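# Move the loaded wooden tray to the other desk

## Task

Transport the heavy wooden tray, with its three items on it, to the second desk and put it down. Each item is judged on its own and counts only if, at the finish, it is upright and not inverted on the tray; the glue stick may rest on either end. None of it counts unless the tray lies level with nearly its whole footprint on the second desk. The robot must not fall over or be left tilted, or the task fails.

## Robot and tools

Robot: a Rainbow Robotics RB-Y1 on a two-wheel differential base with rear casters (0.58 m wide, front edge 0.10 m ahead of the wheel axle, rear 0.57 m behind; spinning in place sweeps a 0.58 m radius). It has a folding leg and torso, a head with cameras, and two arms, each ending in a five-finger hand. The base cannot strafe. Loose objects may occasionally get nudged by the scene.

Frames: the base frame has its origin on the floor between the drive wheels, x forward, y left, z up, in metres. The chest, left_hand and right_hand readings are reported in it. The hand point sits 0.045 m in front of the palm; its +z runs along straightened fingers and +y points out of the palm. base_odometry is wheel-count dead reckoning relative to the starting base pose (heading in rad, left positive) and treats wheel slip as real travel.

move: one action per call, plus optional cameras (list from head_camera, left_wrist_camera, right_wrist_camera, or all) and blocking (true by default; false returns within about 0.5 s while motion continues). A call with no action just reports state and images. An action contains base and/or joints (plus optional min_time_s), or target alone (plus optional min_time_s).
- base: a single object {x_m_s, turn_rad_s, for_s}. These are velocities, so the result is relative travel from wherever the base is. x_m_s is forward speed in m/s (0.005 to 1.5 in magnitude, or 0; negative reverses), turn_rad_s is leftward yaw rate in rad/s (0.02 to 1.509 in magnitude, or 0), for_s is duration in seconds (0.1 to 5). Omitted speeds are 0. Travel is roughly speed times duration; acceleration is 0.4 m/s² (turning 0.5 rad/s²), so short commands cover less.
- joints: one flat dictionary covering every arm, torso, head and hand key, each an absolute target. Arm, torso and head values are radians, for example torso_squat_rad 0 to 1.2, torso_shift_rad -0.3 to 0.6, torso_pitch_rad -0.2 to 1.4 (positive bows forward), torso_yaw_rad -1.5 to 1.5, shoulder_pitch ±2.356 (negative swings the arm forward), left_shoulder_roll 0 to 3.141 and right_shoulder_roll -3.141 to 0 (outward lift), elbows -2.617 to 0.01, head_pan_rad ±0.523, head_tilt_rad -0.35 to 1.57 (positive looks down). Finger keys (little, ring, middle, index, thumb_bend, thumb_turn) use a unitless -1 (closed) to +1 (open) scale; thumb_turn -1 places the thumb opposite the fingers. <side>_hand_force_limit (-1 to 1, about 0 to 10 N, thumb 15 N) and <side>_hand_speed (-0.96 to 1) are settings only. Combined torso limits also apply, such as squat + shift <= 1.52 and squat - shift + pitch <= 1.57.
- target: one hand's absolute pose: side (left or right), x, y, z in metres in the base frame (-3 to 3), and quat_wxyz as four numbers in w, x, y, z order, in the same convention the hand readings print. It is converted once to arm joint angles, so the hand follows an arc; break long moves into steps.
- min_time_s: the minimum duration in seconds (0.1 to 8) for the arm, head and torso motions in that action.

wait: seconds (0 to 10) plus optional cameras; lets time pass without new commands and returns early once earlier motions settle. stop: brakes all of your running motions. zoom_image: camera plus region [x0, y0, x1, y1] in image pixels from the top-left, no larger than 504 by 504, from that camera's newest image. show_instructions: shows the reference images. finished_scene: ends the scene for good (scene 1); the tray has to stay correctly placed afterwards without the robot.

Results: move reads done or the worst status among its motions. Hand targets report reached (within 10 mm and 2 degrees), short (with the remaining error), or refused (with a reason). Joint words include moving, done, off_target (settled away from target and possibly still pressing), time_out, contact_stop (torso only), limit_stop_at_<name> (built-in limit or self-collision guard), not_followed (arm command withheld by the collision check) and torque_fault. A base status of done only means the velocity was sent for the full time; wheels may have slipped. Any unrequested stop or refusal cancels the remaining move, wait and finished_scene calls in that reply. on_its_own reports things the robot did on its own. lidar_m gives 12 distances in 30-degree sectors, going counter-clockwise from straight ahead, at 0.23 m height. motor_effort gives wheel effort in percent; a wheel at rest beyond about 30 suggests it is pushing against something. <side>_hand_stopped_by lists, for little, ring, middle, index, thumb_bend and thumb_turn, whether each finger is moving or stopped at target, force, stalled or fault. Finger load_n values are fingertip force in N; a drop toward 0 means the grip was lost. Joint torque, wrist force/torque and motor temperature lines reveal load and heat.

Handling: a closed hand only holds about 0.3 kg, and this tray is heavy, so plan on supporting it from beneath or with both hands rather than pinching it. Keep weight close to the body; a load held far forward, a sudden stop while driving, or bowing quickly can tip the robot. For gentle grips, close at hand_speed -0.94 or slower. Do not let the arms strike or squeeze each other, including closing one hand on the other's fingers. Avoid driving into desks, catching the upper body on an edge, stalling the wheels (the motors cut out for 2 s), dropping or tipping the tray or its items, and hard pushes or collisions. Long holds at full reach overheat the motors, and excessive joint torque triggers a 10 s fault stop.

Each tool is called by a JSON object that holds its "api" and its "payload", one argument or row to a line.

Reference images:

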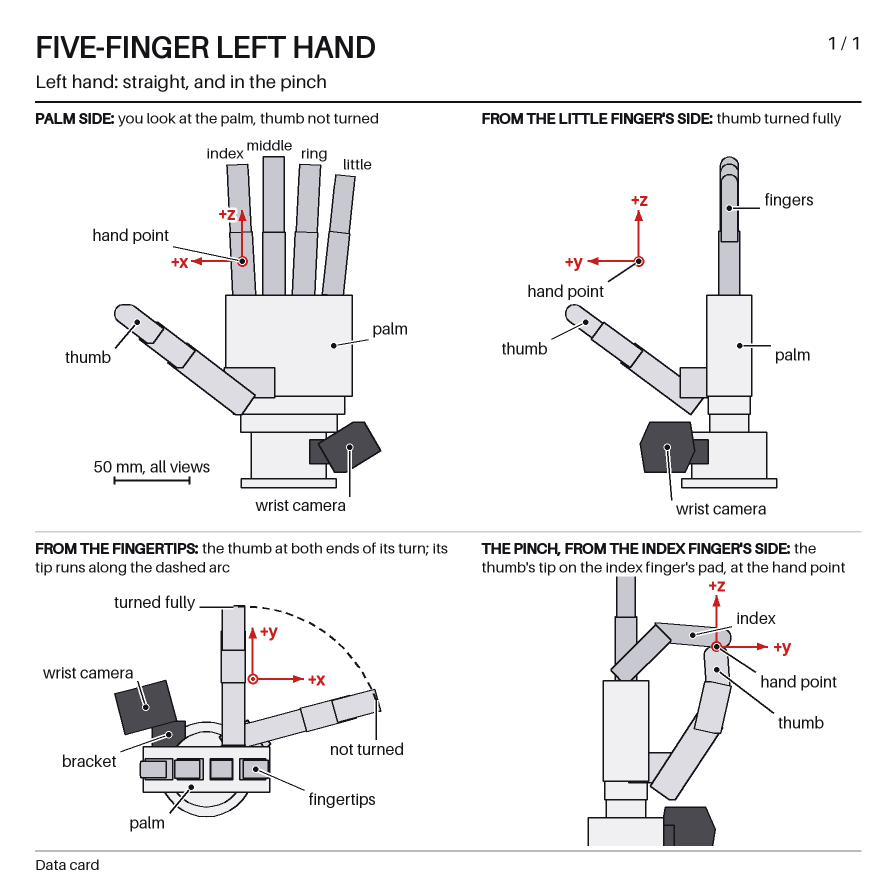

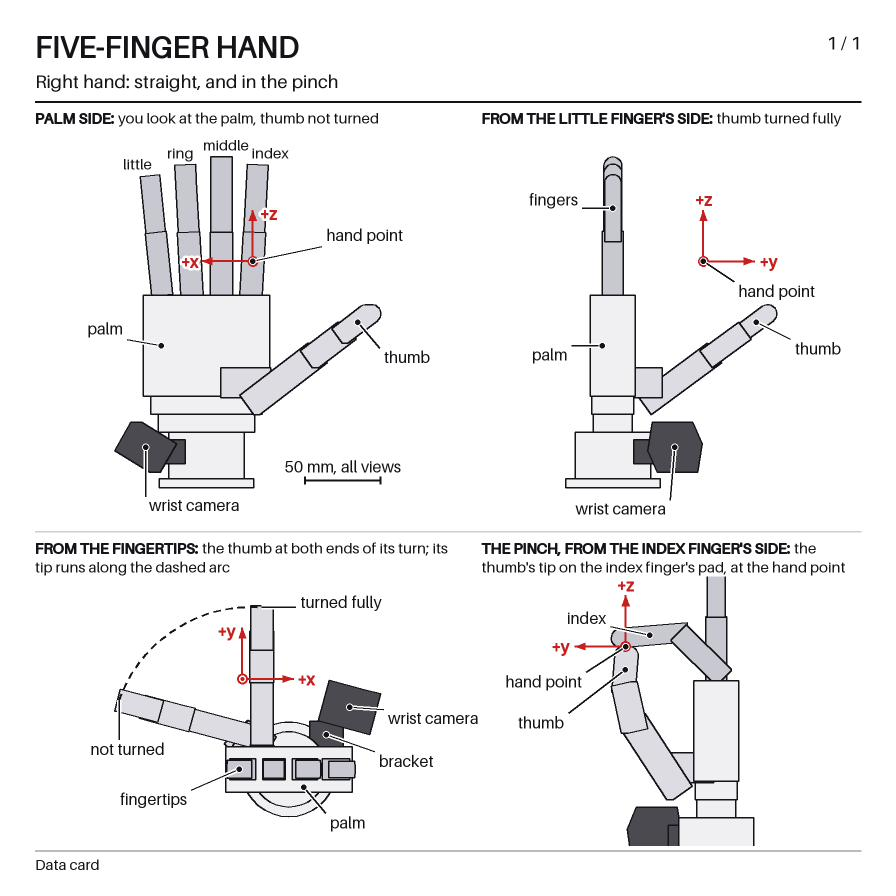

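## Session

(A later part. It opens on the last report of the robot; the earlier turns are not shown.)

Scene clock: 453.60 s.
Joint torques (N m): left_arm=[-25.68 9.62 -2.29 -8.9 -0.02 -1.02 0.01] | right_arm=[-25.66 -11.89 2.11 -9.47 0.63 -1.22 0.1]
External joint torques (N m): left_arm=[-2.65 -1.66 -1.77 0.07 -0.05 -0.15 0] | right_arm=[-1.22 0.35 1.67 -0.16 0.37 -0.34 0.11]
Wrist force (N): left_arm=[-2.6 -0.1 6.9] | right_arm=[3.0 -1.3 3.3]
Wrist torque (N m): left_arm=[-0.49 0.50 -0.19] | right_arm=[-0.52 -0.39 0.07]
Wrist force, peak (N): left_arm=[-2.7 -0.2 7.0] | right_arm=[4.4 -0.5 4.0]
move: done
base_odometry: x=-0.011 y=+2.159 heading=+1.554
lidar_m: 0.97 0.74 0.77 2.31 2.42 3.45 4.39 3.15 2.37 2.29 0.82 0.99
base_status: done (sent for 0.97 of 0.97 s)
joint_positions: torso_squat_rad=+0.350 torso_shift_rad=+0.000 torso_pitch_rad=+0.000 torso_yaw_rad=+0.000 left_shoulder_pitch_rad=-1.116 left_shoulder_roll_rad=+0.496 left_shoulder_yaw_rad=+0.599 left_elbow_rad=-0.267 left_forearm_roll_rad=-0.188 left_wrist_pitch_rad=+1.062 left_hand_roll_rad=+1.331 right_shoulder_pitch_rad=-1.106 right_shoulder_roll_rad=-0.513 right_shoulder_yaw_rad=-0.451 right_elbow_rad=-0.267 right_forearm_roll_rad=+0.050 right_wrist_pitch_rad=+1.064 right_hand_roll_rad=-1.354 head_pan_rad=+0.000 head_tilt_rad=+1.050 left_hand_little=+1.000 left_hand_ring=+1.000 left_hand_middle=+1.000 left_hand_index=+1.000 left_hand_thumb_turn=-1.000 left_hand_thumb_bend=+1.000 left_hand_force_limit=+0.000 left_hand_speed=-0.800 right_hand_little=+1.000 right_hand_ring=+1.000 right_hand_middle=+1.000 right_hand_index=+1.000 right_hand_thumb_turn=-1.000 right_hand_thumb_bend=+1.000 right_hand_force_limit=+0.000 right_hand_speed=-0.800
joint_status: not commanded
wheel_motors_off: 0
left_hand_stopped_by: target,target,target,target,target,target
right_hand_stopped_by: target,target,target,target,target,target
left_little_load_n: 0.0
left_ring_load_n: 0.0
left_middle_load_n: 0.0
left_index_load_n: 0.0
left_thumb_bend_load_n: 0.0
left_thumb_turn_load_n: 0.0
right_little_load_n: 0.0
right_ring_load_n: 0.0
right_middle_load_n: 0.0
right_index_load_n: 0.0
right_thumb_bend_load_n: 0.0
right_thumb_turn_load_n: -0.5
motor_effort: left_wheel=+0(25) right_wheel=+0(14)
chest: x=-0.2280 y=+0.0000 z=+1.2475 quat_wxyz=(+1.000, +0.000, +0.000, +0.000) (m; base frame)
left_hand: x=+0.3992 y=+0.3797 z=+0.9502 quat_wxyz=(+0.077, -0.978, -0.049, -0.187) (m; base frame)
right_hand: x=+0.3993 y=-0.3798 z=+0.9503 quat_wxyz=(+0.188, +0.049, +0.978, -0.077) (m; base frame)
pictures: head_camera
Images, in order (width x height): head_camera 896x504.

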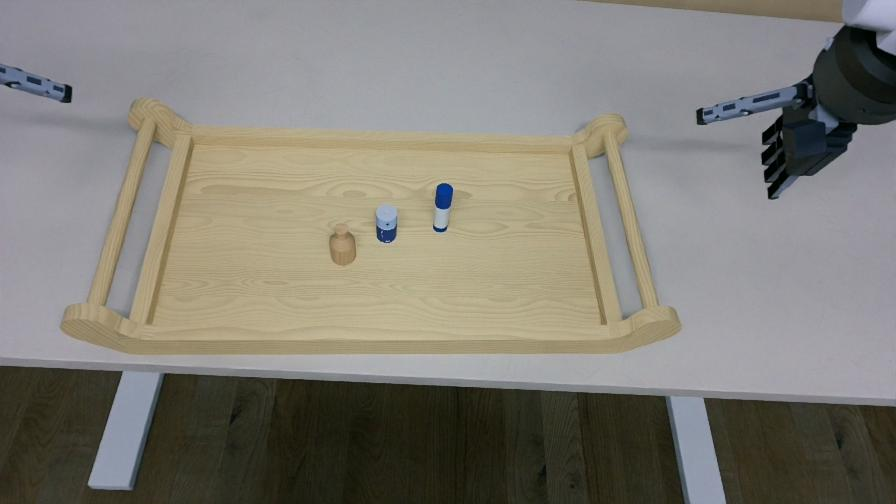

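{"api": "move", "payload": {
  "target": {"side": "left", "x": 0.25, "y": 0.42, "z": 1.02, "quat_wxyz": [0, 1, 0, 0]},
  "min_time_s": 1.5
}}

{"api": "move", "payload": {
  "target": {"side": "right", "x": 0.25, "y": -0.42, "z": 1.02, "quat_wxyz": [0, 0, 1, 0]},
  "min_time_s": 1.5
}}

{"api": "move", "payload": {
  "joints": {"torso_squat_rad": 0.5, "torso_shift_rad": 0.15, "torso_pitch_rad": 0.15},
  "min_time_s": 2,
  "cameras": ["head_camera"]
}}

Scene clock: 539.17 s.
Joint torques (N m): left_arm=[-21.04 11.13 0.69 -9.56 0.47 -0.07 -0.16] | right_arm=[-26.38 -11.29 1.78 -9.61 0.57 -1.21 -0.08]
External joint torques (N m): left_arm=[-0.57 -1.79 1.57 -1.23 0.39 -0.01 -0.16] | right_arm=[-1.93 0.95 1.34 -0.31 0.31 -0.34 -0.07]
Wrist force (N): left_arm=[0.0 -0.8 7.6] | right_arm=[3.2 -0.7 3.4]
Wrist torque (N m): left_arm=[-0.55 0.28 -0.15] | right_arm=[-0.44 -0.40 0.10]
Wrist force, peak (N): left_arm=[-2.8 -0.2 7.1] | right_arm=[4.5 -0.5 4.3]
move: done
base_odometry: x=-0.011 y=+2.159 heading=+1.554
lidar_m: 0.97 0.74 0.74 2.32 2.44 3.45 4.39 3.15 2.36 2.29 0.81 1.00
base_status: not commanded
joint_positions: torso_squat_rad=+0.350 torso_shift_rad=+0.000 torso_pitch_rad=+0.000 torso_yaw_rad=+0.000 left_shoulder_pitch_rad=-1.007 left_shoulder_roll_rad=+0.613 left_shoulder_yaw_rad=+0.670 left_elbow_rad=-0.729 left_forearm_roll_rad=-0.139 left_wrist_pitch_rad=+1.890 left_hand_roll_rad=+0.991 right_shoulder_pitch_rad=-1.106 right_shoulder_roll_rad=-0.513 right_shoulder_yaw_rad=-0.451 right_elbow_rad=-0.267 right_forearm_roll_rad=+0.050 right_wrist_pitch_rad=+1.064 right_hand_roll_rad=-1.354 head_pan_rad=+0.000 head_tilt_rad=+1.050 left_hand_little=+1.000 left_hand_ring=+1.000 left_hand_middle=+1.000 left_hand_index=+1.000 left_hand_thumb_turn=-1.000 left_hand_thumb_bend=+1.000 left_hand_force_limit=+0.000 left_hand_speed=-0.800 right_hand_little=+1.000 right_hand_ring=+1.000 right_hand_middle=+1.000 right_hand_index=+1.000 right_hand_thumb_turn=-1.000 right_hand_thumb_bend=+1.000 right_hand_force_limit=+0.000 right_hand_speed=-0.800
joint_status: all done
wheel_motors_off: 0
left_hand_stopped_by: target,target,target,target,target,target
right_hand_stopped_by: target,target,target,target,target,target
left_little_load_n: 0.0
left_ring_load_n: 0.0
left_middle_load_n: 0.0
left_index_load_n: 0.0
left_thumb_bend_load_n: 0.0
left_thumb_turn_load_n: 0.0
right_little_load_n: 0.0
right_ring_load_n: 0.0
right_middle_load_n: 0.0
right_index_load_n: 0.0
right_thumb_bend_load_n: 0.0
right_thumb_turn_load_n: 0.0
motor_effort: left_wheel=-2(2) right_wheel=+0(1)
chest: x=-0.2280 y=+0.0000 z=+1.2475 quat_wxyz=(+1.000, +0.000, +0.000, +0.000) (m; base frame)
left_hand: x=+0.2499 y=+0.4199 z=+1.0202 quat_wxyz=(-0.001, -1.000, +0.001, +0.001) (m; base frame)
left_hand_status: reached (checked arc, planned for 1.5 s): 0 mm and 0.2 deg off.
right_hand: x=+0.3993 y=-0.3798 z=+0.9504 quat_wxyz=(+0.188, +0.049, +0.978, -0.077) (m; base frame)
pictures: none

Scene clock: 541.00 s.
Joint torques (N m): left_arm=[-21.36 11.08 0.53 -9.32 0.27 -0.08 -0.12] | right_arm=[-20.82 -13.56 0.29 -9.37 -0.11 0.03 0.27]
External joint torques (N m): left_arm=[-0.9 -1.85 1.4 -1 0.19 -0.02 -0.12] | right_arm=[0.67 0.72 0.05 -0.77 -0.28 0.05 0.27]
Wrist force (N): left_arm=[-0.4 -1.0 7.3] | right_arm=[1.4 -1.3 4.2]
Wrist torque (N m): left_arm=[-0.57 0.33 -0.18] | right_arm=[-0.60 -0.34 0.07]
Wrist force, peak (N): left_arm=[-0.2 -1.0 7.5] | right_arm=[3.7 -0.8 4.4]
move: done
base_odometry: x=-0.011 y=+2.159 heading=+1.554
lidar_m: 0.97 0.74 0.76 2.31 2.44 3.45 4.39 3.16 2.36 2.29 0.82 0.99
base_status: not commanded
joint_positions: torso_squat_rad=+0.350 torso_shift_rad=+0.000 torso_pitch_rad=+0.000 torso_yaw_rad=+0.000 left_shoulder_pitch_rad=-1.007 left_shoulder_roll_rad=+0.613 left_shoulder_yaw_rad=+0.670 left_elbow_rad=-0.729 left_forearm_roll_rad=-0.139 left_wrist_pitch_rad=+1.890 left_hand_roll_rad=+0.991 right_shoulder_pitch_rad=-0.976 right_shoulder_roll_rad=-0.657 right_shoulder_yaw_rad=-0.536 right_elbow_rad=-0.729 right_forearm_roll_rad=-0.021 right_wrist_pitch_rad=+1.893 right_hand_roll_rad=-1.050 head_pan_rad=+0.000 head_tilt_rad=+1.050 left_hand_little=+1.000 left_hand_ring=+1.000 left_hand_middle=+1.000 left_hand_index=+1.000 left_hand_thumb_turn=-1.000 left_hand_thumb_bend=+1.000 left_hand_force_limit=+0.000 left_hand_speed=-0.800 right_hand_little=+1.000 right_hand_ring=+1.000 right_hand_middle=+1.000 right_hand_index=+1.000 right_hand_thumb_turn=-1.000 right_hand_thumb_bend=+1.000 right_hand_force_limit=+0.000 right_hand_speed=-0.800
joint_status: all done
wheel_motors_off: 0
left_hand_stopped_by: target,target,target,target,target,target
right_hand_stopped_by: target,target,target,target,target,target
left_little_load_n: 0.0
left_ring_load_n: 0.0
left_middle_load_n: 0.0
left_index_load_n: 0.0
left_thumb_bend_load_n: 0.0
left_thumb_turn_load_n: 0.0
right_little_load_n: 0.0
right_ring_load_n: 0.0
right_middle_load_n: 0.0
right_index_load_n: 0.0
right_thumb_bend_load_n: 0.0
right_thumb_turn_load_n: 0.0
motor_effort: left_wheel=-3(3) right_wheel=+1(1)
chest: x=-0.2280 y=+0.0000 z=+1.2475 quat_wxyz=(+1.000, +0.000, +0.000, +0.000) (m; base frame)
left_hand: x=+0.2499 y=+0.4199 z=+1.0201 quat_wxyz=(-0.001, -1.000, +0.001, +0.001) (m; base frame)
right_hand: x=+0.2500 y=-0.4200 z=+1.0203 quat_wxyz=(-0.001, -0.001, +1.000, +0.001) (m; base frame)
right_hand_status: reached (checked arc, planned for 1.5 s): 0 mm and 0.2 deg off.
pictures: none

Scene clock: 543.30 s.
Joint torques (N m): left_arm=[-19.48 12.29 0.76 -9.16 0.17 -0.04 -0.06] | right_arm=[-19.52 -14.75 -0.51 -9.2 0.02 0.13 0.75]
External joint torques (N m): left_arm=[-0.75 -1.7 1.28 -0.92 0.24 -0.24 -0.06] | right_arm=[0.06 0.7 -0.38 -0.8 -0.31 -0.13 0.75]
Wrist force (N): left_arm=[0.2 -1.1 7.2] | right_arm=[0.2 -1.6 3.7]
Wrist torque (N m): left_arm=[-0.55 0.31 -0.13] | right_arm=[-0.54 -0.17 0.02]
Wrist force, peak (N): left_arm=[0.8 -1.2 7.4] | right_arm=[0.1 -1.7 5.2]
move: done
base_odometry: x=-0.011 y=+2.159 heading=+1.554
lidar_m: 0.97 0.73 0.77 2.31 2.43 3.44 4.39 3.15 2.36 2.29 0.83 0.99
base_status: not commanded
joint_positions: torso_squat_rad=+0.500 torso_shift_rad=+0.150 torso_pitch_rad=+0.150 torso_yaw_rad=+0.000 left_shoulder_pitch_rad=-1.007 left_shoulder_roll_rad=+0.613 left_shoulder_yaw_rad=+0.670 left_elbow_rad=-0.729 left_forearm_roll_rad=-0.139 left_wrist_pitch_rad=+1.890 left_hand_roll_rad=+0.991 right_shoulder_pitch_rad=-0.976 right_shoulder_roll_rad=-0.657 right_shoulder_yaw_rad=-0.536 right_elbow_rad=-0.729 right_forearm_roll_rad=-0.021 right_wrist_pitch_rad=+1.893 right_hand_roll_rad=-1.050 head_pan_rad=+0.000 head_tilt_rad=+1.050 left_hand_little=+1.000 left_hand_ring=+1.000 left_hand_middle=+1.000 left_hand_index=+1.000 left_hand_thumb_turn=-1.000 left_hand_thumb_bend=+1.000 left_hand_force_limit=+0.000 left_hand_speed=-0.800 right_hand_little=+1.000 right_hand_ring=+1.000 right_hand_middle=+1.000 right_hand_index=+1.000 right_hand_thumb_turn=-1.000 right_hand_thumb_bend=+1.000 right_hand_force_limit=+0.000 right_hand_speed=-0.800
joint_status: all done
wheel_motors_off: 0
left_hand_stopped_by: target,target,target,target,target,target
right_hand_stopped_by: target,target,target,target,target,target
left_little_load_n: 0.0
left_ring_load_n: 0.0
left_middle_load_n: 0.0
left_index_load_n: 0.0
left_thumb_bend_load_n: 0.0
left_thumb_turn_load_n: 0.0
right_little_load_n: 0.0
right_ring_load_n: 0.0
right_middle_load_n: 0.0
right_index_load_n: 0.0
right_thumb_bend_load_n: 0.0
right_thumb_turn_load_n: 0.0
motor_effort: left_wheel=-4(4) right_wheel=+1(2)
chest: x=-0.0899 y=+0.0000 z=+1.1939 quat_wxyz=(+0.997, +0.000, +0.075, +0.000) (m; base frame)
left_hand: x=+0.3486 y=+0.4199 z=+0.8976 quat_wxyz=(-0.001, -0.997, +0.000, +0.076) (m; base frame)
right_hand: x=+0.3487 y=-0.4200 z=+0.8977 quat_wxyz=(-0.076, +0.000, +0.997, +0.001) (m; base frame)
pictures: head_camera
Images, in order (width x height): head_camera 896x504.

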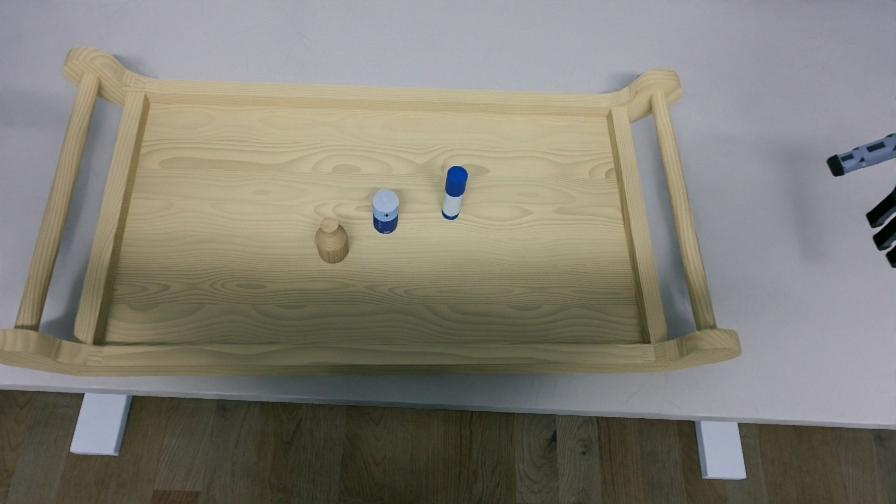

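{"api": "move", "payload": {
  "target": {"side": "left", "x": 0.37, "y": 0.36, "z": 0.90, "quat_wxyz": [0, 1, 0, 0]},
  "min_time_s": 1.5
}}

{"api": "move", "payload": {
  "target": {"side": "right", "x": 0.37, "y": -0.36, "z": 0.90, "quat_wxyz": [0, 0, 1, 0]},
  "min_time_s": 1.5,
  "cameras": ["all"]
}}

Scene clock: 554.97 s.
Joint torques (N m): left_arm=[-22.37 9.21 -3.27 -8.12 -0.17 -0.09 0.02] | right_arm=[-19.36 -14.69 -0.51 -9.14 0.23 -0.09 0.54]
External joint torques (N m): left_arm=[-3.49 -1.54 1.16 -0.89 -0.25 -0.03 0.02] | right_arm=[0.22 0.77 -0.38 -0.74 -0.1 -0.35 0.53]
Wrist force (N): left_arm=[-0.6 -0.9 7.1] | right_arm=[-0.4 -1.5 4.1]
Wrist torque (N m): left_arm=[-0.53 0.37 -0.17] | right_arm=[-0.58 -0.10 -0.05]
Wrist force, peak (N): left_arm=[0.4 -0.3 7.5] | right_arm=[-0.2 -1.8 4.9]
move: done
base_odometry: x=-0.011 y=+2.159 heading=+1.554
lidar_m: 0.96 0.73 0.75 2.31 2.43 3.46 4.39 3.15 2.37 2.29 0.83 0.99
base_status: not commanded
joint_positions: torso_squat_rad=+0.500 torso_shift_rad=+0.150 torso_pitch_rad=+0.150 torso_yaw_rad=+0.000 left_shoulder_pitch_rad=-1.036 left_shoulder_roll_rad=+0.234 left_shoulder_yaw_rad=+1.038 left_elbow_rad=-1.212 left_forearm_roll_rad=-0.545 left_wrist_pitch_rad=+1.913 left_hand_roll_rad=+0.806 right_shoulder_pitch_rad=-0.976 right_shoulder_roll_rad=-0.657 right_shoulder_yaw_rad=-0.536 right_elbow_rad=-0.729 right_forearm_roll_rad=-0.021 right_wrist_pitch_rad=+1.893 right_hand_roll_rad=-1.050 head_pan_rad=+0.000 head_tilt_rad=+1.050 left_hand_little=+1.000 left_hand_ring=+1.000 left_hand_middle=+1.000 left_hand_index=+1.000 left_hand_thumb_turn=-1.000 left_hand_thumb_bend=+1.000 left_hand_force_limit=+0.000 left_hand_speed=-0.800 right_hand_little=+1.000 right_hand_ring=+1.000 right_hand_middle=+1.000 right_hand_index=+1.000 right_hand_thumb_turn=-1.000 right_hand_thumb_bend=+1.000 right_hand_force_limit=+0.000 right_hand_speed=-0.800
joint_status: all done
wheel_motors_off: 0
left_hand_stopped_by: target,target,target,target,target,target
right_hand_stopped_by: target,target,target,target,target,target
left_little_load_n: 0.0
left_ring_load_n: 0.0
left_middle_load_n: 0.0
left_index_load_n: 0.0
left_thumb_bend_load_n: 0.0
left_thumb_turn_load_n: 0.0
right_little_load_n: 0.0
right_ring_load_n: 0.0
right_middle_load_n: 0.0
right_index_load_n: 0.0
right_thumb_bend_load_n: 0.0
right_thumb_turn_load_n: 0.0
motor_effort: left_wheel=-4(4) right_wheel=+1(2)
chest: x=-0.0900 y=+0.0000 z=+1.1939 quat_wxyz=(+0.997, +0.000, +0.075, +0.000) (m; base frame)
left_hand: x=+0.3698 y=+0.3601 z=+0.8999 quat_wxyz=(+0.000, -1.000, +0.000, +0.000) (m; base frame)
left_hand_status: reached (checked arc, planned for 1.5 s): 0 mm and 0.0 deg off.
right_hand: x=+0.3487 y=-0.4200 z=+0.8978 quat_wxyz=(-0.076, +0.000, +0.997, +0.001) (m; base frame)
pictures: none

Scene clock: 556.80 s.
Joint torques (N m): left_arm=[-22.49 9.19 -3.5 -8.5 -0.03 0.13 -0.01] | right_arm=[-17.63 -15.32 -3.56 -8.8 0.04 0.02 0.31]
External joint torques (N m): left_arm=[-3.61 -1.56 0.93 -1.28 -0.11 0.19 -0.01] | right_arm=[0.24 -0.3 0.63 -1.3 -0.13 0.06 0.31]
Wrist force (N): left_arm=[-0.7 -0.8 7.1] | right_arm=[1.4 -1.7 4.1]
Wrist torque (N m): left_arm=[-0.53 0.37 -0.17] | right_arm=[-0.61 -0.35 -0.02]
Wrist force, peak (N): left_arm=[-0.5 -1.0 7.6] | right_arm=[1.1 -1.9 4.9]
move: done
base_odometry: x=-0.011 y=+2.159 heading=+1.554
lidar_m: 0.96 0.74 0.76 2.31 2.43 3.44 4.39 3.15 2.37 2.30 0.83 0.99
base_status: not commanded
joint_positions: torso_squat_rad=+0.500 torso_shift_rad=+0.150 torso_pitch_rad=+0.150 torso_yaw_rad=+0.000 left_shoulder_pitch_rad=-1.036 left_shoulder_roll_rad=+0.234 left_shoulder_yaw_rad=+1.038 left_elbow_rad=-1.212 left_forearm_roll_rad=-0.545 left_wrist_pitch_rad=+1.913 left_hand_roll_rad=+0.806 right_shoulder_pitch_rad=-0.722 right_shoulder_roll_rad=-0.684 right_shoulder_yaw_rad=-0.194 right_elbow_rad=-1.212 right_forearm_roll_rad=-0.528 right_wrist_pitch_rad=+1.918 right_hand_roll_rad=-1.431 head_pan_rad=+0.000 head_tilt_rad=+1.050 left_hand_little=+1.000 left_hand_ring=+1.000 left_hand_middle=+1.000 left_hand_index=+1.000 left_hand_thumb_turn=-1.000 left_hand_thumb_bend=+1.000 left_hand_force_limit=+0.000 left_hand_speed=-0.800 right_hand_little=+1.000 right_hand_ring=+1.000 right_hand_middle=+1.000 right_hand_index=+1.000 right_hand_thumb_turn=-1.000 right_hand_thumb_bend=+1.000 right_hand_force_limit=+0.000 right_hand_speed=-0.800
joint_status: all done
wheel_motors_off: 0
left_hand_stopped_by: target,target,target,target,target,target
right_hand_stopped_by: target,target,target,target,target,target
left_little_load_n: 0.0
left_ring_load_n: 0.0
left_middle_load_n: 0.0
left_index_load_n: 0.0
left_thumb_bend_load_n: 0.0
left_thumb_turn_load_n: 0.0
right_little_load_n: 0.0
right_ring_load_n: 0.0
right_middle_load_n: 0.0
right_index_load_n: -0.5
right_thumb_bend_load_n: 0.0
right_thumb_turn_load_n: 0.0
motor_effort: left_wheel=-4(4) right_wheel=+1(2)
chest: x=-0.0900 y=+0.0000 z=+1.1939 quat_wxyz=(+0.997, +0.000, +0.075, +0.000) (m; base frame)
left_hand: x=+0.3698 y=+0.3601 z=+0.8999 quat_wxyz=(+0.000, -1.000, +0.000, +0.000) (m; base frame)
right_hand: x=+0.3702 y=-0.3599 z=+0.9002 quat_wxyz=(+0.000, +0.000, +1.000, +0.000) (m; base frame)
right_hand_status: reached (checked arc, planned for 1.5 s): 0 mm and 0.0 deg off.
pictures: head_camera, left_wrist_camera, right_wrist_camera
Images, in order (width x height): head_camera 896x504, left_wrist_camera 504x504, right_wrist_camera 504x504.

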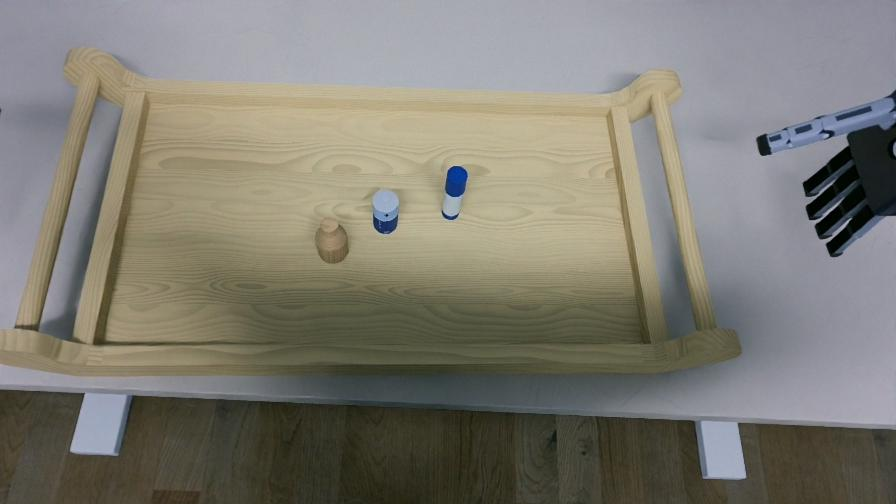

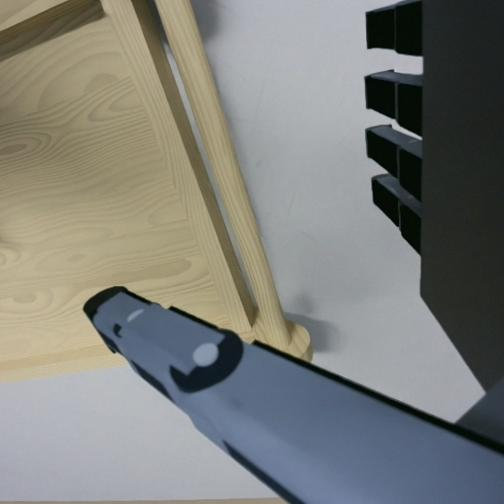

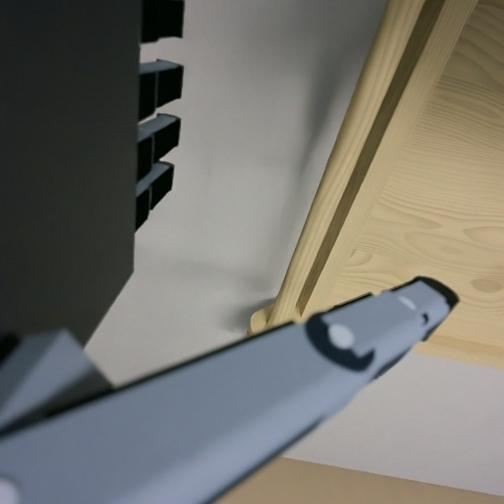

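{"api": "move", "payload": {
  "target": {"side": "left", "x": 0.37, "y": 0.35, "z": 0.86, "quat_wxyz": [0, 1, 0, 0]},
  "min_time_s": 1.5
}}

{"api": "move", "payload": {
  "target": {"side": "right", "x": 0.37, "y": -0.35, "z": 0.86, "quat_wxyz": [0, 0, 1, 0]},
  "min_time_s": 1.5,
  "cameras": ["all"]
}}

Scene clock: 584.37 s.
Joint torques (N m): left_arm=[-18.23 8.09 -2.85 -6.92 0.16 -0.45 0.4] | right_arm=[-17.57 -15.35 -2.99 -8.72 -0.03 -0.12 0.22]
External joint torques (N m): left_arm=[0.38 -2.27 1.49 0.46 0.08 -0.39 0.4] | right_arm=[0.3 -0.33 1.2 -1.22 -0.19 -0.08 0.22]
Wrist force (N): left_arm=[-0.5 -0.9 7.0] | right_arm=[0.9 -1.2 4.9]
Wrist torque (N m): left_arm=[-0.52 0.37 -0.07] | right_arm=[-0.53 -0.33 -0.03]
Wrist force, peak (N): left_arm=[-0.8 -1.0 7.6] | right_arm=[0.5 -2.2 5.4]
move: done
base_odometry: x=-0.011 y=+2.159 heading=+1.554
lidar_m: 0.97 0.74 0.74 2.31 2.44 3.44 4.38 3.15 2.36 2.29 0.82 1.00
base_status: not commanded
joint_positions: torso_squat_rad=+0.500 torso_shift_rad=+0.150 torso_pitch_rad=+0.150 torso_yaw_rad=+0.000 left_shoulder_pitch_rad=-0.991 left_shoulder_roll_rad=+0.189 left_shoulder_yaw_rad=+1.053 left_elbow_rad=-1.171 left_forearm_roll_rad=-0.527 left_wrist_pitch_rad=+1.810 left_hand_roll_rad=+0.839 right_shoulder_pitch_rad=-0.722 right_shoulder_roll_rad=-0.684 right_shoulder_yaw_rad=-0.194 right_elbow_rad=-1.212 right_forearm_roll_rad=-0.528 right_wrist_pitch_rad=+1.918 right_hand_roll_rad=-1.431 head_pan_rad=+0.000 head_tilt_rad=+1.050 left_hand_little=+1.000 left_hand_ring=+1.000 left_hand_middle=+1.000 left_hand_index=+1.000 left_hand_thumb_turn=-1.000 left_hand_thumb_bend=+1.000 left_hand_force_limit=+0.000 left_hand_speed=-0.800 right_hand_little=+1.000 right_hand_ring=+1.000 right_hand_middle=+1.000 right_hand_index=+1.000 right_hand_thumb_turn=-1.000 right_hand_thumb_bend=+1.000 right_hand_force_limit=+0.000 right_hand_speed=-0.800
joint_status: all done
wheel_motors_off: 0
left_hand_stopped_by: target,target,target,target,target,target
right_hand_stopped_by: target,target,target,target,target,target
left_little_load_n: 0.0
left_ring_load_n: 0.0
left_middle_load_n: 0.0
left_index_load_n: 0.5
left_thumb_bend_load_n: 0.0
left_thumb_turn_load_n: 0.0
right_little_load_n: 0.0
right_ring_load_n: 0.0
right_middle_load_n: 0.0
right_index_load_n: 0.0
right_thumb_bend_load_n: -0.5
right_thumb_turn_load_n: 0.0
motor_effort: left_wheel=-4(4) right_wheel=+1(2)
chest: x=-0.0900 y=+0.0000 z=+1.1939 quat_wxyz=(+0.997, +0.000, +0.075, +0.000) (m; base frame)
left_hand: x=+0.3701 y=+0.3500 z=+0.8604 quat_wxyz=(+0.000, -1.000, +0.000, -0.001) (m; base frame)
left_hand_status: reached (checked arc, planned for 1.5 s): 0 mm and 0.1 deg off.
right_hand: x=+0.3702 y=-0.3599 z=+0.9002 quat_wxyz=(+0.000, +0.000, +1.000, +0.000) (m; base frame)
pictures: none

Scene clock: 586.20 s.
Joint torques (N m): left_arm=[-18.07 8.4 -2.76 -7.04 0.43 -0.31 0.29] | right_arm=[-16.93 -12.73 -2.81 -7.56 0.43 -0.54 0.23]
External joint torques (N m): left_arm=[0.54 -1.96 1.58 0.34 0.34 -0.24 0.29] | right_arm=[0.76 1.71 1.22 0.15 0.26 -0.51 0.22]
Wrist force (N): left_arm=[-0.6 -1.0 7.1] | right_arm=[0.8 -0.4 4.5]
Wrist torque (N m): left_arm=[-0.52 0.38 -0.08] | right_arm=[-0.43 -0.25 -0.03]
Wrist force, peak (N): left_arm=[-0.8 -1.2 7.4] | right_arm=[1.7 -1.0 4.7]
move: done
base_odometry: x=-0.011 y=+2.159 heading=+1.554
lidar_m: 0.96 0.74 0.75 2.31 2.43 3.45 4.39 3.15 2.36 2.29 0.83 1.00
base_status: not commanded
joint_positions: torso_squat_rad=+0.500 torso_shift_rad=+0.150 torso_pitch_rad=+0.150 torso_yaw_rad=+0.000 left_shoulder_pitch_rad=-0.991 left_shoulder_roll_rad=+0.189 left_shoulder_yaw_rad=+1.053 left_elbow_rad=-1.171 left_forearm_roll_rad=-0.527 left_wrist_pitch_rad=+1.810 left_hand_roll_rad=+0.839 right_shoulder_pitch_rad=-0.685 right_shoulder_roll_rad=-0.632 right_shoulder_yaw_rad=-0.169 right_elbow_rad=-1.170 right_forearm_roll_rad=-0.500 right_wrist_pitch_rad=+1.818 right_hand_roll_rad=-1.433 head_pan_rad=+0.000 head_tilt_rad=+1.050 left_hand_little=+1.000 left_hand_ring=+1.000 left_hand_middle=+1.000 left_hand_index=+1.000 left_hand_thumb_turn=-1.000 left_hand_thumb_bend=+1.000 left_hand_force_limit=+0.000 left_hand_speed=-0.800 right_hand_little=+1.000 right_hand_ring=+1.000 right_hand_middle=+1.000 right_hand_index=+1.000 right_hand_thumb_turn=-1.000 right_hand_thumb_bend=+1.000 right_hand_force_limit=+0.000 right_hand_speed=-0.800
joint_status: all done
wheel_motors_off: 0
left_hand_stopped_by: target,target,target,target,target,target
right_hand_stopped_by: target,target,target,target,target,target
left_little_load_n: 0.0
left_ring_load_n: 0.0
left_middle_load_n: 0.5
left_index_load_n: 0.0
left_thumb_bend_load_n: 0.0
left_thumb_turn_load_n: 0.0
right_little_load_n: 0.0
right_ring_load_n: 0.0
right_middle_load_n: 0.0
right_index_load_n: 0.0
right_thumb_bend_load_n: 0.0
right_thumb_turn_load_n: 0.0
motor_effort: left_wheel=-4(4) right_wheel=+1(2)
chest: x=-0.0900 y=+0.0000 z=+1.1939 quat_wxyz=(+0.997, +0.000, +0.075, +0.000) (m; base frame)
left_hand: x=+0.3701 y=+0.3500 z=+0.8604 quat_wxyz=(+0.000, -1.000, +0.000, -0.001) (m; base frame)
right_hand: x=+0.3701 y=-0.3501 z=+0.8605 quat_wxyz=(+0.001, +0.000, +1.000, +0.000) (m; base frame)
right_hand_status: reached (checked arc, planned for 1.5 s): 1 mm and 0.1 deg off.
pictures: head_camera, left_wrist_camera, right_wrist_camera
Images, in order (width x height): head_camera 896x504, left_wrist_camera 504x504, right_wrist_camera 504x504.

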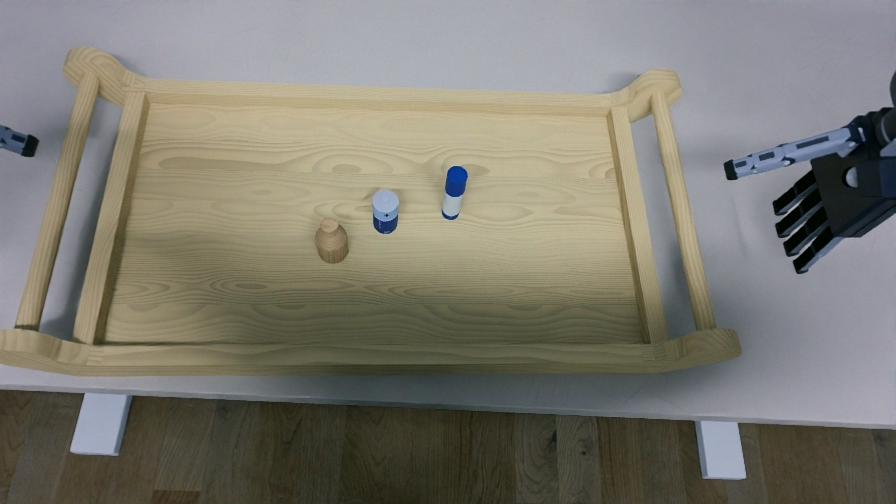

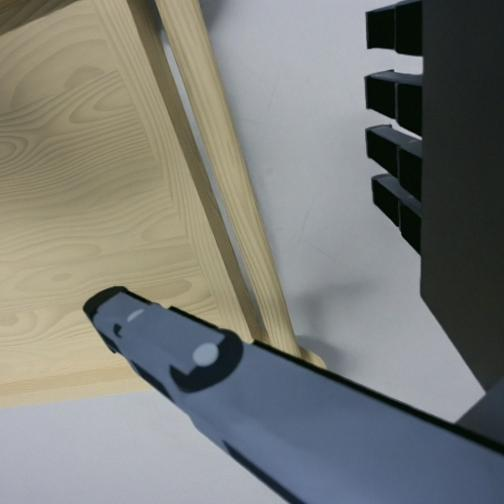

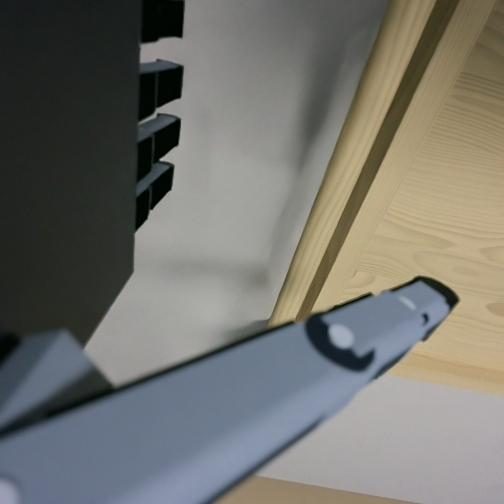

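{"api": "move", "payload": {
  "target": {"side": "left", "x": 0.39, "y": 0.345, "z": 0.84, "quat_wxyz": [0, 1, 0, 0]},
  "min_time_s": 1.5
}}

{"api": "move", "payload": {
  "target": {"side": "right", "x": 0.39, "y": -0.345, "z": 0.84, "quat_wxyz": [0, 0, 1, 0]},
  "min_time_s": 1.5,
  "cameras": ["all"]
}}

{"api": "zoom_image", "payload": {
  "camera": "head_camera",
  "region": [600, 60, 896, 370]
}}

Scene clock: 624.53 s.
Joint torques (N m): left_arm=[-22.97 9.59 -2.25 -6.85 0.31 -0.25 0.22] | right_arm=[-16.53 -13.05 -3.25 -6.93 0.54 -0.65 0.09]
External joint torques (N m): left_arm=[-3.59 -0.99 1.65 0.58 0.22 -0.18 0.22] | right_arm=[1.15 1.39 0.78 0.78 0.37 -0.61 0.09]
Wrist force (N): left_arm=[-0.5 -0.8 7.2] | right_arm=[2.0 -1.3 4.2]
Wrist torque (N m): left_arm=[-0.53 0.36 -0.07] | right_arm=[-0.53 -0.45 0.05]
Wrist force, peak (N): left_arm=[-0.3 -1.0 7.6] | right_arm=[2.3 -0.8 5.0]
move: done
base_odometry: x=-0.011 y=+2.159 heading=+1.554
lidar_m: 0.96 0.74 0.76 2.31 2.43 3.45 4.39 3.15 2.36 2.29 0.83 0.99
base_status: not commanded
joint_positions: torso_squat_rad=+0.500 torso_shift_rad=+0.150 torso_pitch_rad=+0.150 torso_yaw_rad=+0.000 left_shoulder_pitch_rad=-1.022 left_shoulder_roll_rad=+0.230 left_shoulder_yaw_rad=+1.055 left_elbow_rad=-0.981 left_forearm_roll_rad=-0.518 left_wrist_pitch_rad=+1.691 left_hand_roll_rad=+0.913 right_shoulder_pitch_rad=-0.685 right_shoulder_roll_rad=-0.632 right_shoulder_yaw_rad=-0.169 right_elbow_rad=-1.170 right_forearm_roll_rad=-0.500 right_wrist_pitch_rad=+1.818 right_hand_roll_rad=-1.433 head_pan_rad=+0.000 head_tilt_rad=+1.050 left_hand_little=+1.000 left_hand_ring=+1.000 left_hand_middle=+1.000 left_hand_index=+1.000 left_hand_thumb_turn=-1.000 left_hand_thumb_bend=+1.000 left_hand_force_limit=+0.000 left_hand_speed=-0.800 right_hand_little=+1.000 right_hand_ring=+1.000 right_hand_middle=+1.000 right_hand_index=+1.000 right_hand_thumb_turn=-1.000 right_hand_thumb_bend=+1.000 right_hand_force_limit=+0.000 right_hand_speed=-0.800
joint_status: all done
wheel_motors_off: 0
left_hand_stopped_by: target,target,target,target,target,target
right_hand_stopped_by: target,target,target,target,target,target
left_little_load_n: 0.0
left_ring_load_n: 0.0
left_middle_load_n: 0.0
left_index_load_n: 0.0
left_thumb_bend_load_n: 0.0
left_thumb_turn_load_n: 0.0
right_little_load_n: 0.0
right_ring_load_n: 0.0
right_middle_load_n: 0.0
right_index_load_n: 0.0
right_thumb_bend_load_n: 0.0
right_thumb_turn_load_n: 0.0
motor_effort: left_wheel=-4(4) right_wheel=+1(2)
chest: x=-0.0900 y=+0.0000 z=+1.1939 quat_wxyz=(+0.997, +0.000, +0.075, +0.000) (m; base frame)
left_hand: x=+0.3895 y=+0.3449 z=+0.8400 quat_wxyz=(+0.001, -1.000, +0.000, -0.001) (m; base frame)
left_hand_status: reached (checked arc, planned for 1.5 s): 1 mm and 0.2 deg off.
right_hand: x=+0.3701 y=-0.3501 z=+0.8605 quat_wxyz=(+0.001, +0.000, +1.000, +0.000) (m; base frame)
pictures: none

Scene clock: 626.37 s.
Joint torques (N m): left_arm=[-22.9 10.37 -2.97 -7.25 0.36 -0.54 0.32] | right_arm=[-21.48 -12.45 -2.33 -7.37 0.51 -0.44 0.64]
External joint torques (N m): left_arm=[-3.52 -0.21 0.93 0.18 0.27 -0.46 0.32] | right_arm=[-2.57 1.68 1.08 0.47 0.34 -0.39 0.64]
Wrist force (N): left_arm=[-0.6 -0.8 7.3] | right_arm=[1.3 -1.7 4.0]
Wrist torque (N m): left_arm=[-0.51 0.38 -0.07] | right_arm=[-0.61 -0.29 0.08]
Wrist force, peak (N): left_arm=[-0.6 -0.8 7.4] | right_arm=[0.8 -2.0 5.2]
move: done
base_odometry: x=-0.011 y=+2.159 heading=+1.554
lidar_m: 0.97 0.74 0.76 2.31 2.44 3.46 4.39 3.16 2.36 2.29 0.82 0.99
base_status: not commanded
joint_positions: torso_squat_rad=+0.500 torso_shift_rad=+0.150 torso_pitch_rad=+0.150 torso_yaw_rad=+0.000 left_shoulder_pitch_rad=-1.022 left_shoulder_roll_rad=+0.230 left_shoulder_yaw_rad=+1.055 left_elbow_rad=-0.981 left_forearm_roll_rad=-0.518 left_wrist_pitch_rad=+1.691 left_hand_roll_rad=+0.913 right_shoulder_pitch_rad=-0.768 right_shoulder_roll_rad=-0.608 right_shoulder_yaw_rad=-0.135 right_elbow_rad=-0.981 right_forearm_roll_rad=-0.468 right_wrist_pitch_rad=+1.703 right_hand_roll_rad=-1.405 head_pan_rad=+0.000 head_tilt_rad=+1.050 left_hand_little=+1.000 left_hand_ring=+1.000 left_hand_middle=+1.000 left_hand_index=+1.000 left_hand_thumb_turn=-1.000 left_hand_thumb_bend=+1.000 left_hand_force_limit=+0.000 left_hand_speed=-0.800 right_hand_little=+1.000 right_hand_ring=+1.000 right_hand_middle=+1.000 right_hand_index=+1.000 right_hand_thumb_turn=-1.000 right_hand_thumb_bend=+1.000 right_hand_force_limit=+0.000 right_hand_speed=-0.800
joint_status: all done
wheel_motors_off: 0
left_hand_stopped_by: target,target,target,target,target,target
right_hand_stopped_by: target,target,target,target,target,target
left_little_load_n: 0.0
left_ring_load_n: 0.0
left_middle_load_n: 0.0
left_index_load_n: 0.0
left_thumb_bend_load_n: 0.0
left_thumb_turn_load_n: 0.0
right_little_load_n: 0.0
right_ring_load_n: 0.0
right_middle_load_n: 0.0
right_index_load_n: 0.0
right_thumb_bend_load_n: 0.0
right_thumb_turn_load_n: 0.0
motor_effort: left_wheel=-4(4) right_wheel=+1(2)
chest: x=-0.0900 y=+0.0000 z=+1.1939 quat_wxyz=(+0.997, +0.000, +0.075, +0.000) (m; base frame)
left_hand: x=+0.3895 y=+0.3449 z=+0.8400 quat_wxyz=(+0.001, -1.000, +0.000, -0.001) (m; base frame)
right_hand: x=+0.3896 y=-0.3451 z=+0.8402 quat_wxyz=(+0.001, +0.001, +1.000, -0.001) (m; base frame)
right_hand_status: reached (checked arc, planned for 1.5 s): 0 mm and 0.2 deg off.
pictures: head_camera, left_wrist_camera, right_wrist_camera
Images, in order (width x height): head_camera 896x504, left_wrist_camera 504x504, right_wrist_camera 504x504.

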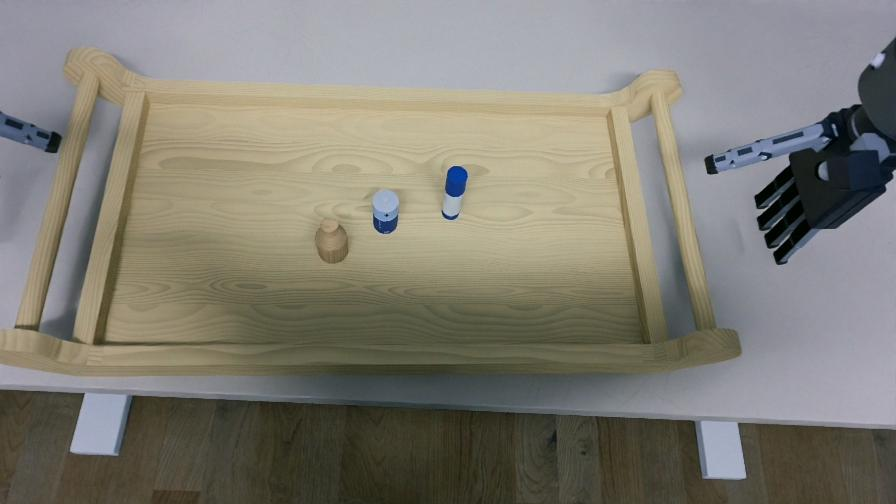

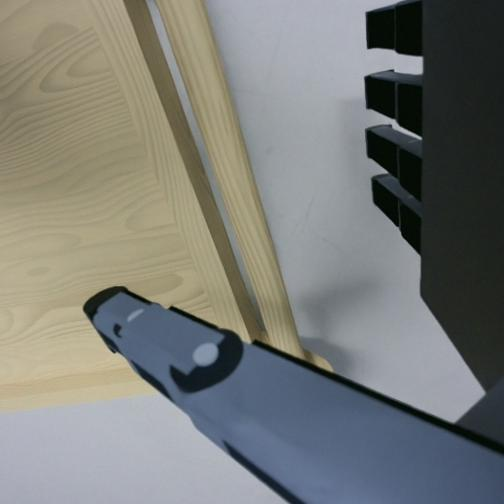

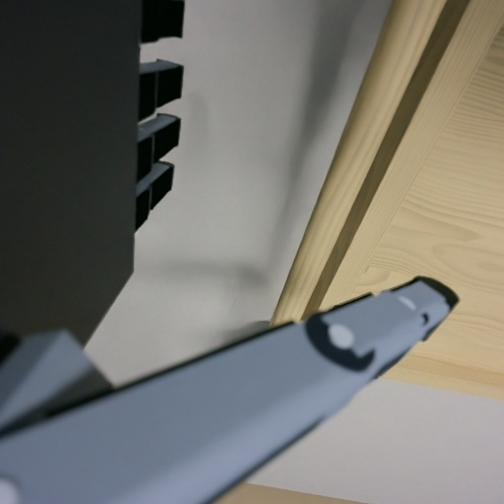

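Scaled by 1.626 from the camera's 896x504 image, which has a finer 1280x720 frame.

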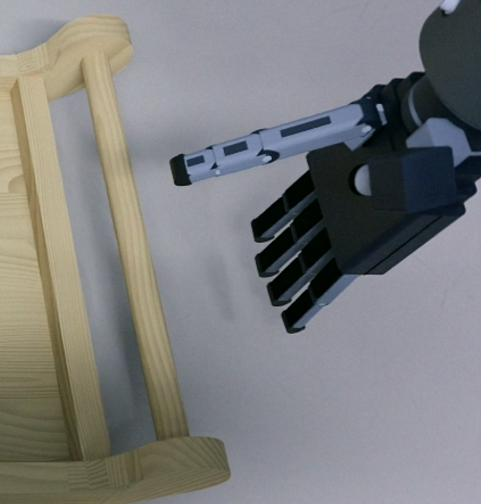

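{"api": "move", "payload": {
  "target": {"side": "right", "x": 0.39, "y": -0.345, "z": 0.83, "quat_wxyz": [0, 0, 1, 0]},
  "min_time_s": 1
}}

{"api": "move", "payload": {
  "target": {"side": "right", "x": 0.39, "y": -0.345, "z": 0.82, "quat_wxyz": [0, 0, 1, 0]},
  "min_time_s": 1,
  "cameras": ["head_camera", "right_wrist_camera"]
}}

{"api": "zoom_image", "payload": {
  "camera": "head_camera",
  "region": [600, 60, 896, 370]
}}

Scene clock: 644.13 s.
Joint torques (N m): left_arm=[-23.1 9.84 -2.18 -7.01 0.32 -0.48 0.18] | right_arm=[-21.73 -11.96 -1.66 -7.56 0.61 -0.55 0.64]
External joint torques (N m): left_arm=[-3.72 -0.74 1.72 0.42 0.23 -0.41 0.18] | right_arm=[-2.78 2.12 1.61 0.27 0.44 -0.52 0.64]
Wrist force (N): left_arm=[-0.6 -0.6 7.2] | right_arm=[1.7 -1.8 4.4]
Wrist torque (N m): left_arm=[-0.50 0.37 -0.07] | right_arm=[-0.61 -0.40 0.03]
Wrist force, peak (N): left_arm=[-0.6 -1.0 7.6] | right_arm=[1.9 -1.8 5.0]
move: done
base_odometry: x=-0.011 y=+2.159 heading=+1.554
lidar_m: 0.97 0.74 0.76 2.31 2.43 3.46 4.40 3.16 2.36 2.30 0.82 1.00
base_status: not commanded
joint_positions: torso_squat_rad=+0.500 torso_shift_rad=+0.150 torso_pitch_rad=+0.150 torso_yaw_rad=+0.000 left_shoulder_pitch_rad=-1.022 left_shoulder_roll_rad=+0.230 left_shoulder_yaw_rad=+1.055 left_elbow_rad=-0.981 left_forearm_roll_rad=-0.518 left_wrist_pitch_rad=+1.691 left_hand_roll_rad=+0.913 right_shoulder_pitch_rad=-0.772 right_shoulder_roll_rad=-0.601 right_shoulder_yaw_rad=-0.130 right_elbow_rad=-0.943 right_forearm_roll_rad=-0.463 right_wrist_pitch_rad=+1.670 right_hand_roll_rad=-1.395 head_pan_rad=+0.000 head_tilt_rad=+1.050 left_hand_little=+1.000 left_hand_ring=+1.000 left_hand_middle=+1.000 left_hand_index=+1.000 left_hand_thumb_turn=-1.000 left_hand_thumb_bend=+1.000 left_hand_force_limit=+0.000 left_hand_speed=-0.800 right_hand_little=+1.000 right_hand_ring=+1.000 right_hand_middle=+1.000 right_hand_index=+1.000 right_hand_thumb_turn=-1.000 right_hand_thumb_bend=+1.000 right_hand_force_limit=+0.000 right_hand_speed=-0.800
joint_status: all done
wheel_motors_off: 0
left_hand_stopped_by: target,target,target,target,target,target
right_hand_stopped_by: target,target,target,target,target,target
left_little_load_n: 0.0
left_ring_load_n: 0.0
left_middle_load_n: 0.0
left_index_load_n: 0.0
left_thumb_bend_load_n: 0.0
left_thumb_turn_load_n: 0.0
right_little_load_n: 0.0
right_ring_load_n: 0.0
right_middle_load_n: 0.0
right_index_load_n: 0.0
right_thumb_bend_load_n: 0.0
right_thumb_turn_load_n: 0.0
motor_effort: left_wheel=-4(4) right_wheel=+1(2)
chest: x=-0.0900 y=+0.0000 z=+1.1939 quat_wxyz=(+0.997, +0.000, +0.075, +0.000) (m; base frame)
left_hand: x=+0.3895 y=+0.3449 z=+0.8400 quat_wxyz=(+0.001, -1.000, +0.000, -0.001) (m; base frame)
right_hand: x=+0.3895 y=-0.3452 z=+0.8303 quat_wxyz=(+0.000, +0.000, +1.000, +0.000) (m; base frame)
right_hand_status: reached (checked arc, planned for 1.0 s): 1 mm and 0.1 deg off.
pictures: none

Scene clock: 645.47 s.
Joint torques (N m): left_arm=[-23.16 9.99 -2.39 -6.87 0.37 -0.32 0.43] | right_arm=[-21.65 -13.17 -1.99 -7.45 0.6 -0.52 0.64]
External joint torques (N m): left_arm=[-3.79 -0.59 1.51 0.56 0.28 -0.25 0.43] | right_arm=[-2.68 0.85 1.16 0.37 0.43 -0.48 0.64]
Wrist force (N): left_arm=[-0.7 -0.5 7.0] | right_arm=[1.1 -0.9 4.0]
Wrist torque (N m): left_arm=[-0.47 0.38 -0.08] | right_arm=[-0.44 -0.28 0.07]
Wrist force, peak (N): left_arm=[-0.5 -0.9 7.6] | right_arm=[2.3 -1.3 4.4]
move: done
base_odometry: x=-0.011 y=+2.159 heading=+1.554
lidar_m: 0.97 0.74 0.76 2.30 2.44 3.45 4.38 3.16 2.36 2.29 0.82 0.99
base_status: not commanded
joint_positions: torso_squat_rad=+0.500 torso_shift_rad=+0.150 torso_pitch_rad=+0.150 torso_yaw_rad=+0.000 left_shoulder_pitch_rad=-1.022 left_shoulder_roll_rad=+0.230 left_shoulder_yaw_rad=+1.055 left_elbow_rad=-0.981 left_forearm_roll_rad=-0.518 left_wrist_pitch_rad=+1.691 left_hand_roll_rad=+0.913 right_shoulder_pitch_rad=-0.774 right_shoulder_roll_rad=-0.593 right_shoulder_yaw_rad=-0.126 right_elbow_rad=-0.906 right_forearm_roll_rad=-0.458 right_wrist_pitch_rad=+1.634 right_hand_roll_rad=-1.386 head_pan_rad=+0.000 head_tilt_rad=+1.050 left_hand_little=+1.000 left_hand_ring=+1.000 left_hand_middle=+1.000 left_hand_index=+1.000 left_hand_thumb_turn=-1.000 left_hand_thumb_bend=+1.000 left_hand_force_limit=+0.000 left_hand_speed=-0.800 right_hand_little=+1.000 right_hand_ring=+1.000 right_hand_middle=+1.000 right_hand_index=+1.000 right_hand_thumb_turn=-1.000 right_hand_thumb_bend=+1.000 right_hand_force_limit=+0.000 right_hand_speed=-0.800
joint_status: all done
wheel_motors_off: 0
left_hand_stopped_by: target,target,target,target,target,target
right_hand_stopped_by: target,target,target,target,target,target
left_little_load_n: 0.0
left_ring_load_n: 0.0
left_middle_load_n: 0.0
left_index_load_n: 0.0
left_thumb_bend_load_n: 0.0
left_thumb_turn_load_n: 0.0
right_little_load_n: 0.0
right_ring_load_n: 0.0
right_middle_load_n: 0.0
right_index_load_n: 0.0
right_thumb_bend_load_n: -0.5
right_thumb_turn_load_n: 0.0
motor_effort: left_wheel=-4(4) right_wheel=+1(2)
chest: x=-0.0900 y=+0.0000 z=+1.1939 quat_wxyz=(+0.997, +0.000, +0.075, +0.000) (m; base frame)
left_hand: x=+0.3895 y=+0.3449 z=+0.8400 quat_wxyz=(+0.001, -1.000, +0.000, -0.001) (m; base frame)
right_hand: x=+0.3895 y=-0.3452 z=+0.8203 quat_wxyz=(+0.000, +0.000, +1.000, +0.000) (m; base frame)
right_hand_status: reached (checked arc, planned for 1.0 s): 1 mm and 0.1 deg off.
pictures: head_camera, right_wrist_camera
Images, in order (width x height): head_camera 896x504, right_wrist_camera 504x504.

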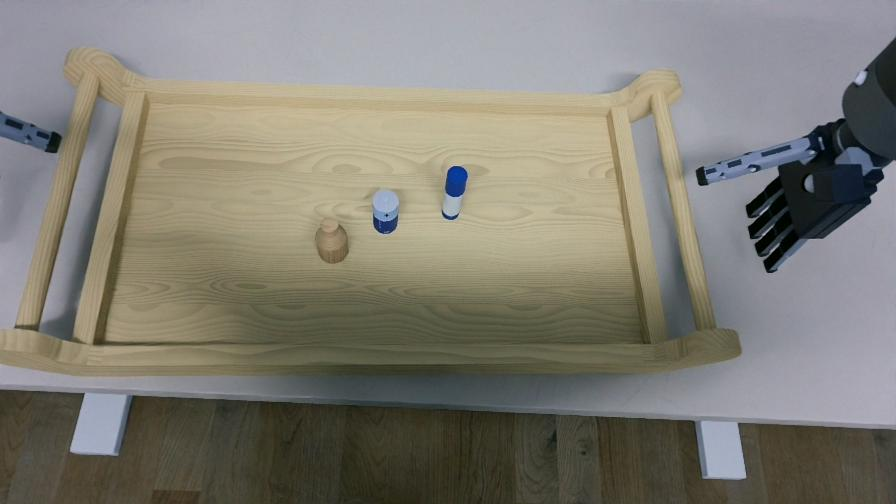

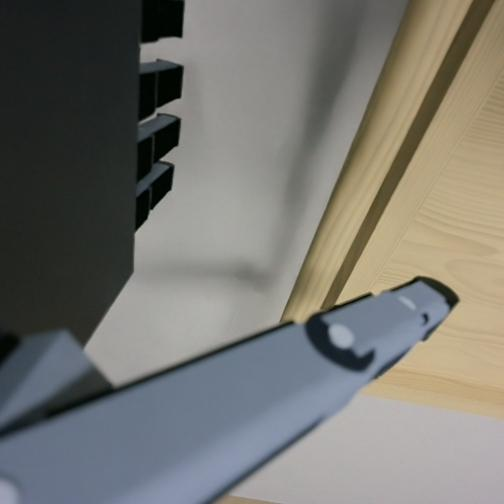

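Scaled by 1.626 from the camera's 896x504 image, which has a finer 1280x720 frame.

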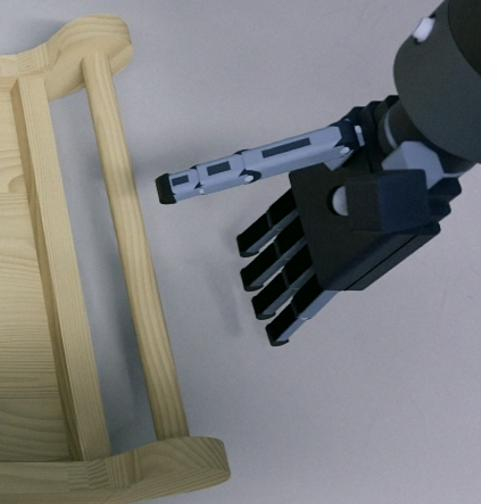

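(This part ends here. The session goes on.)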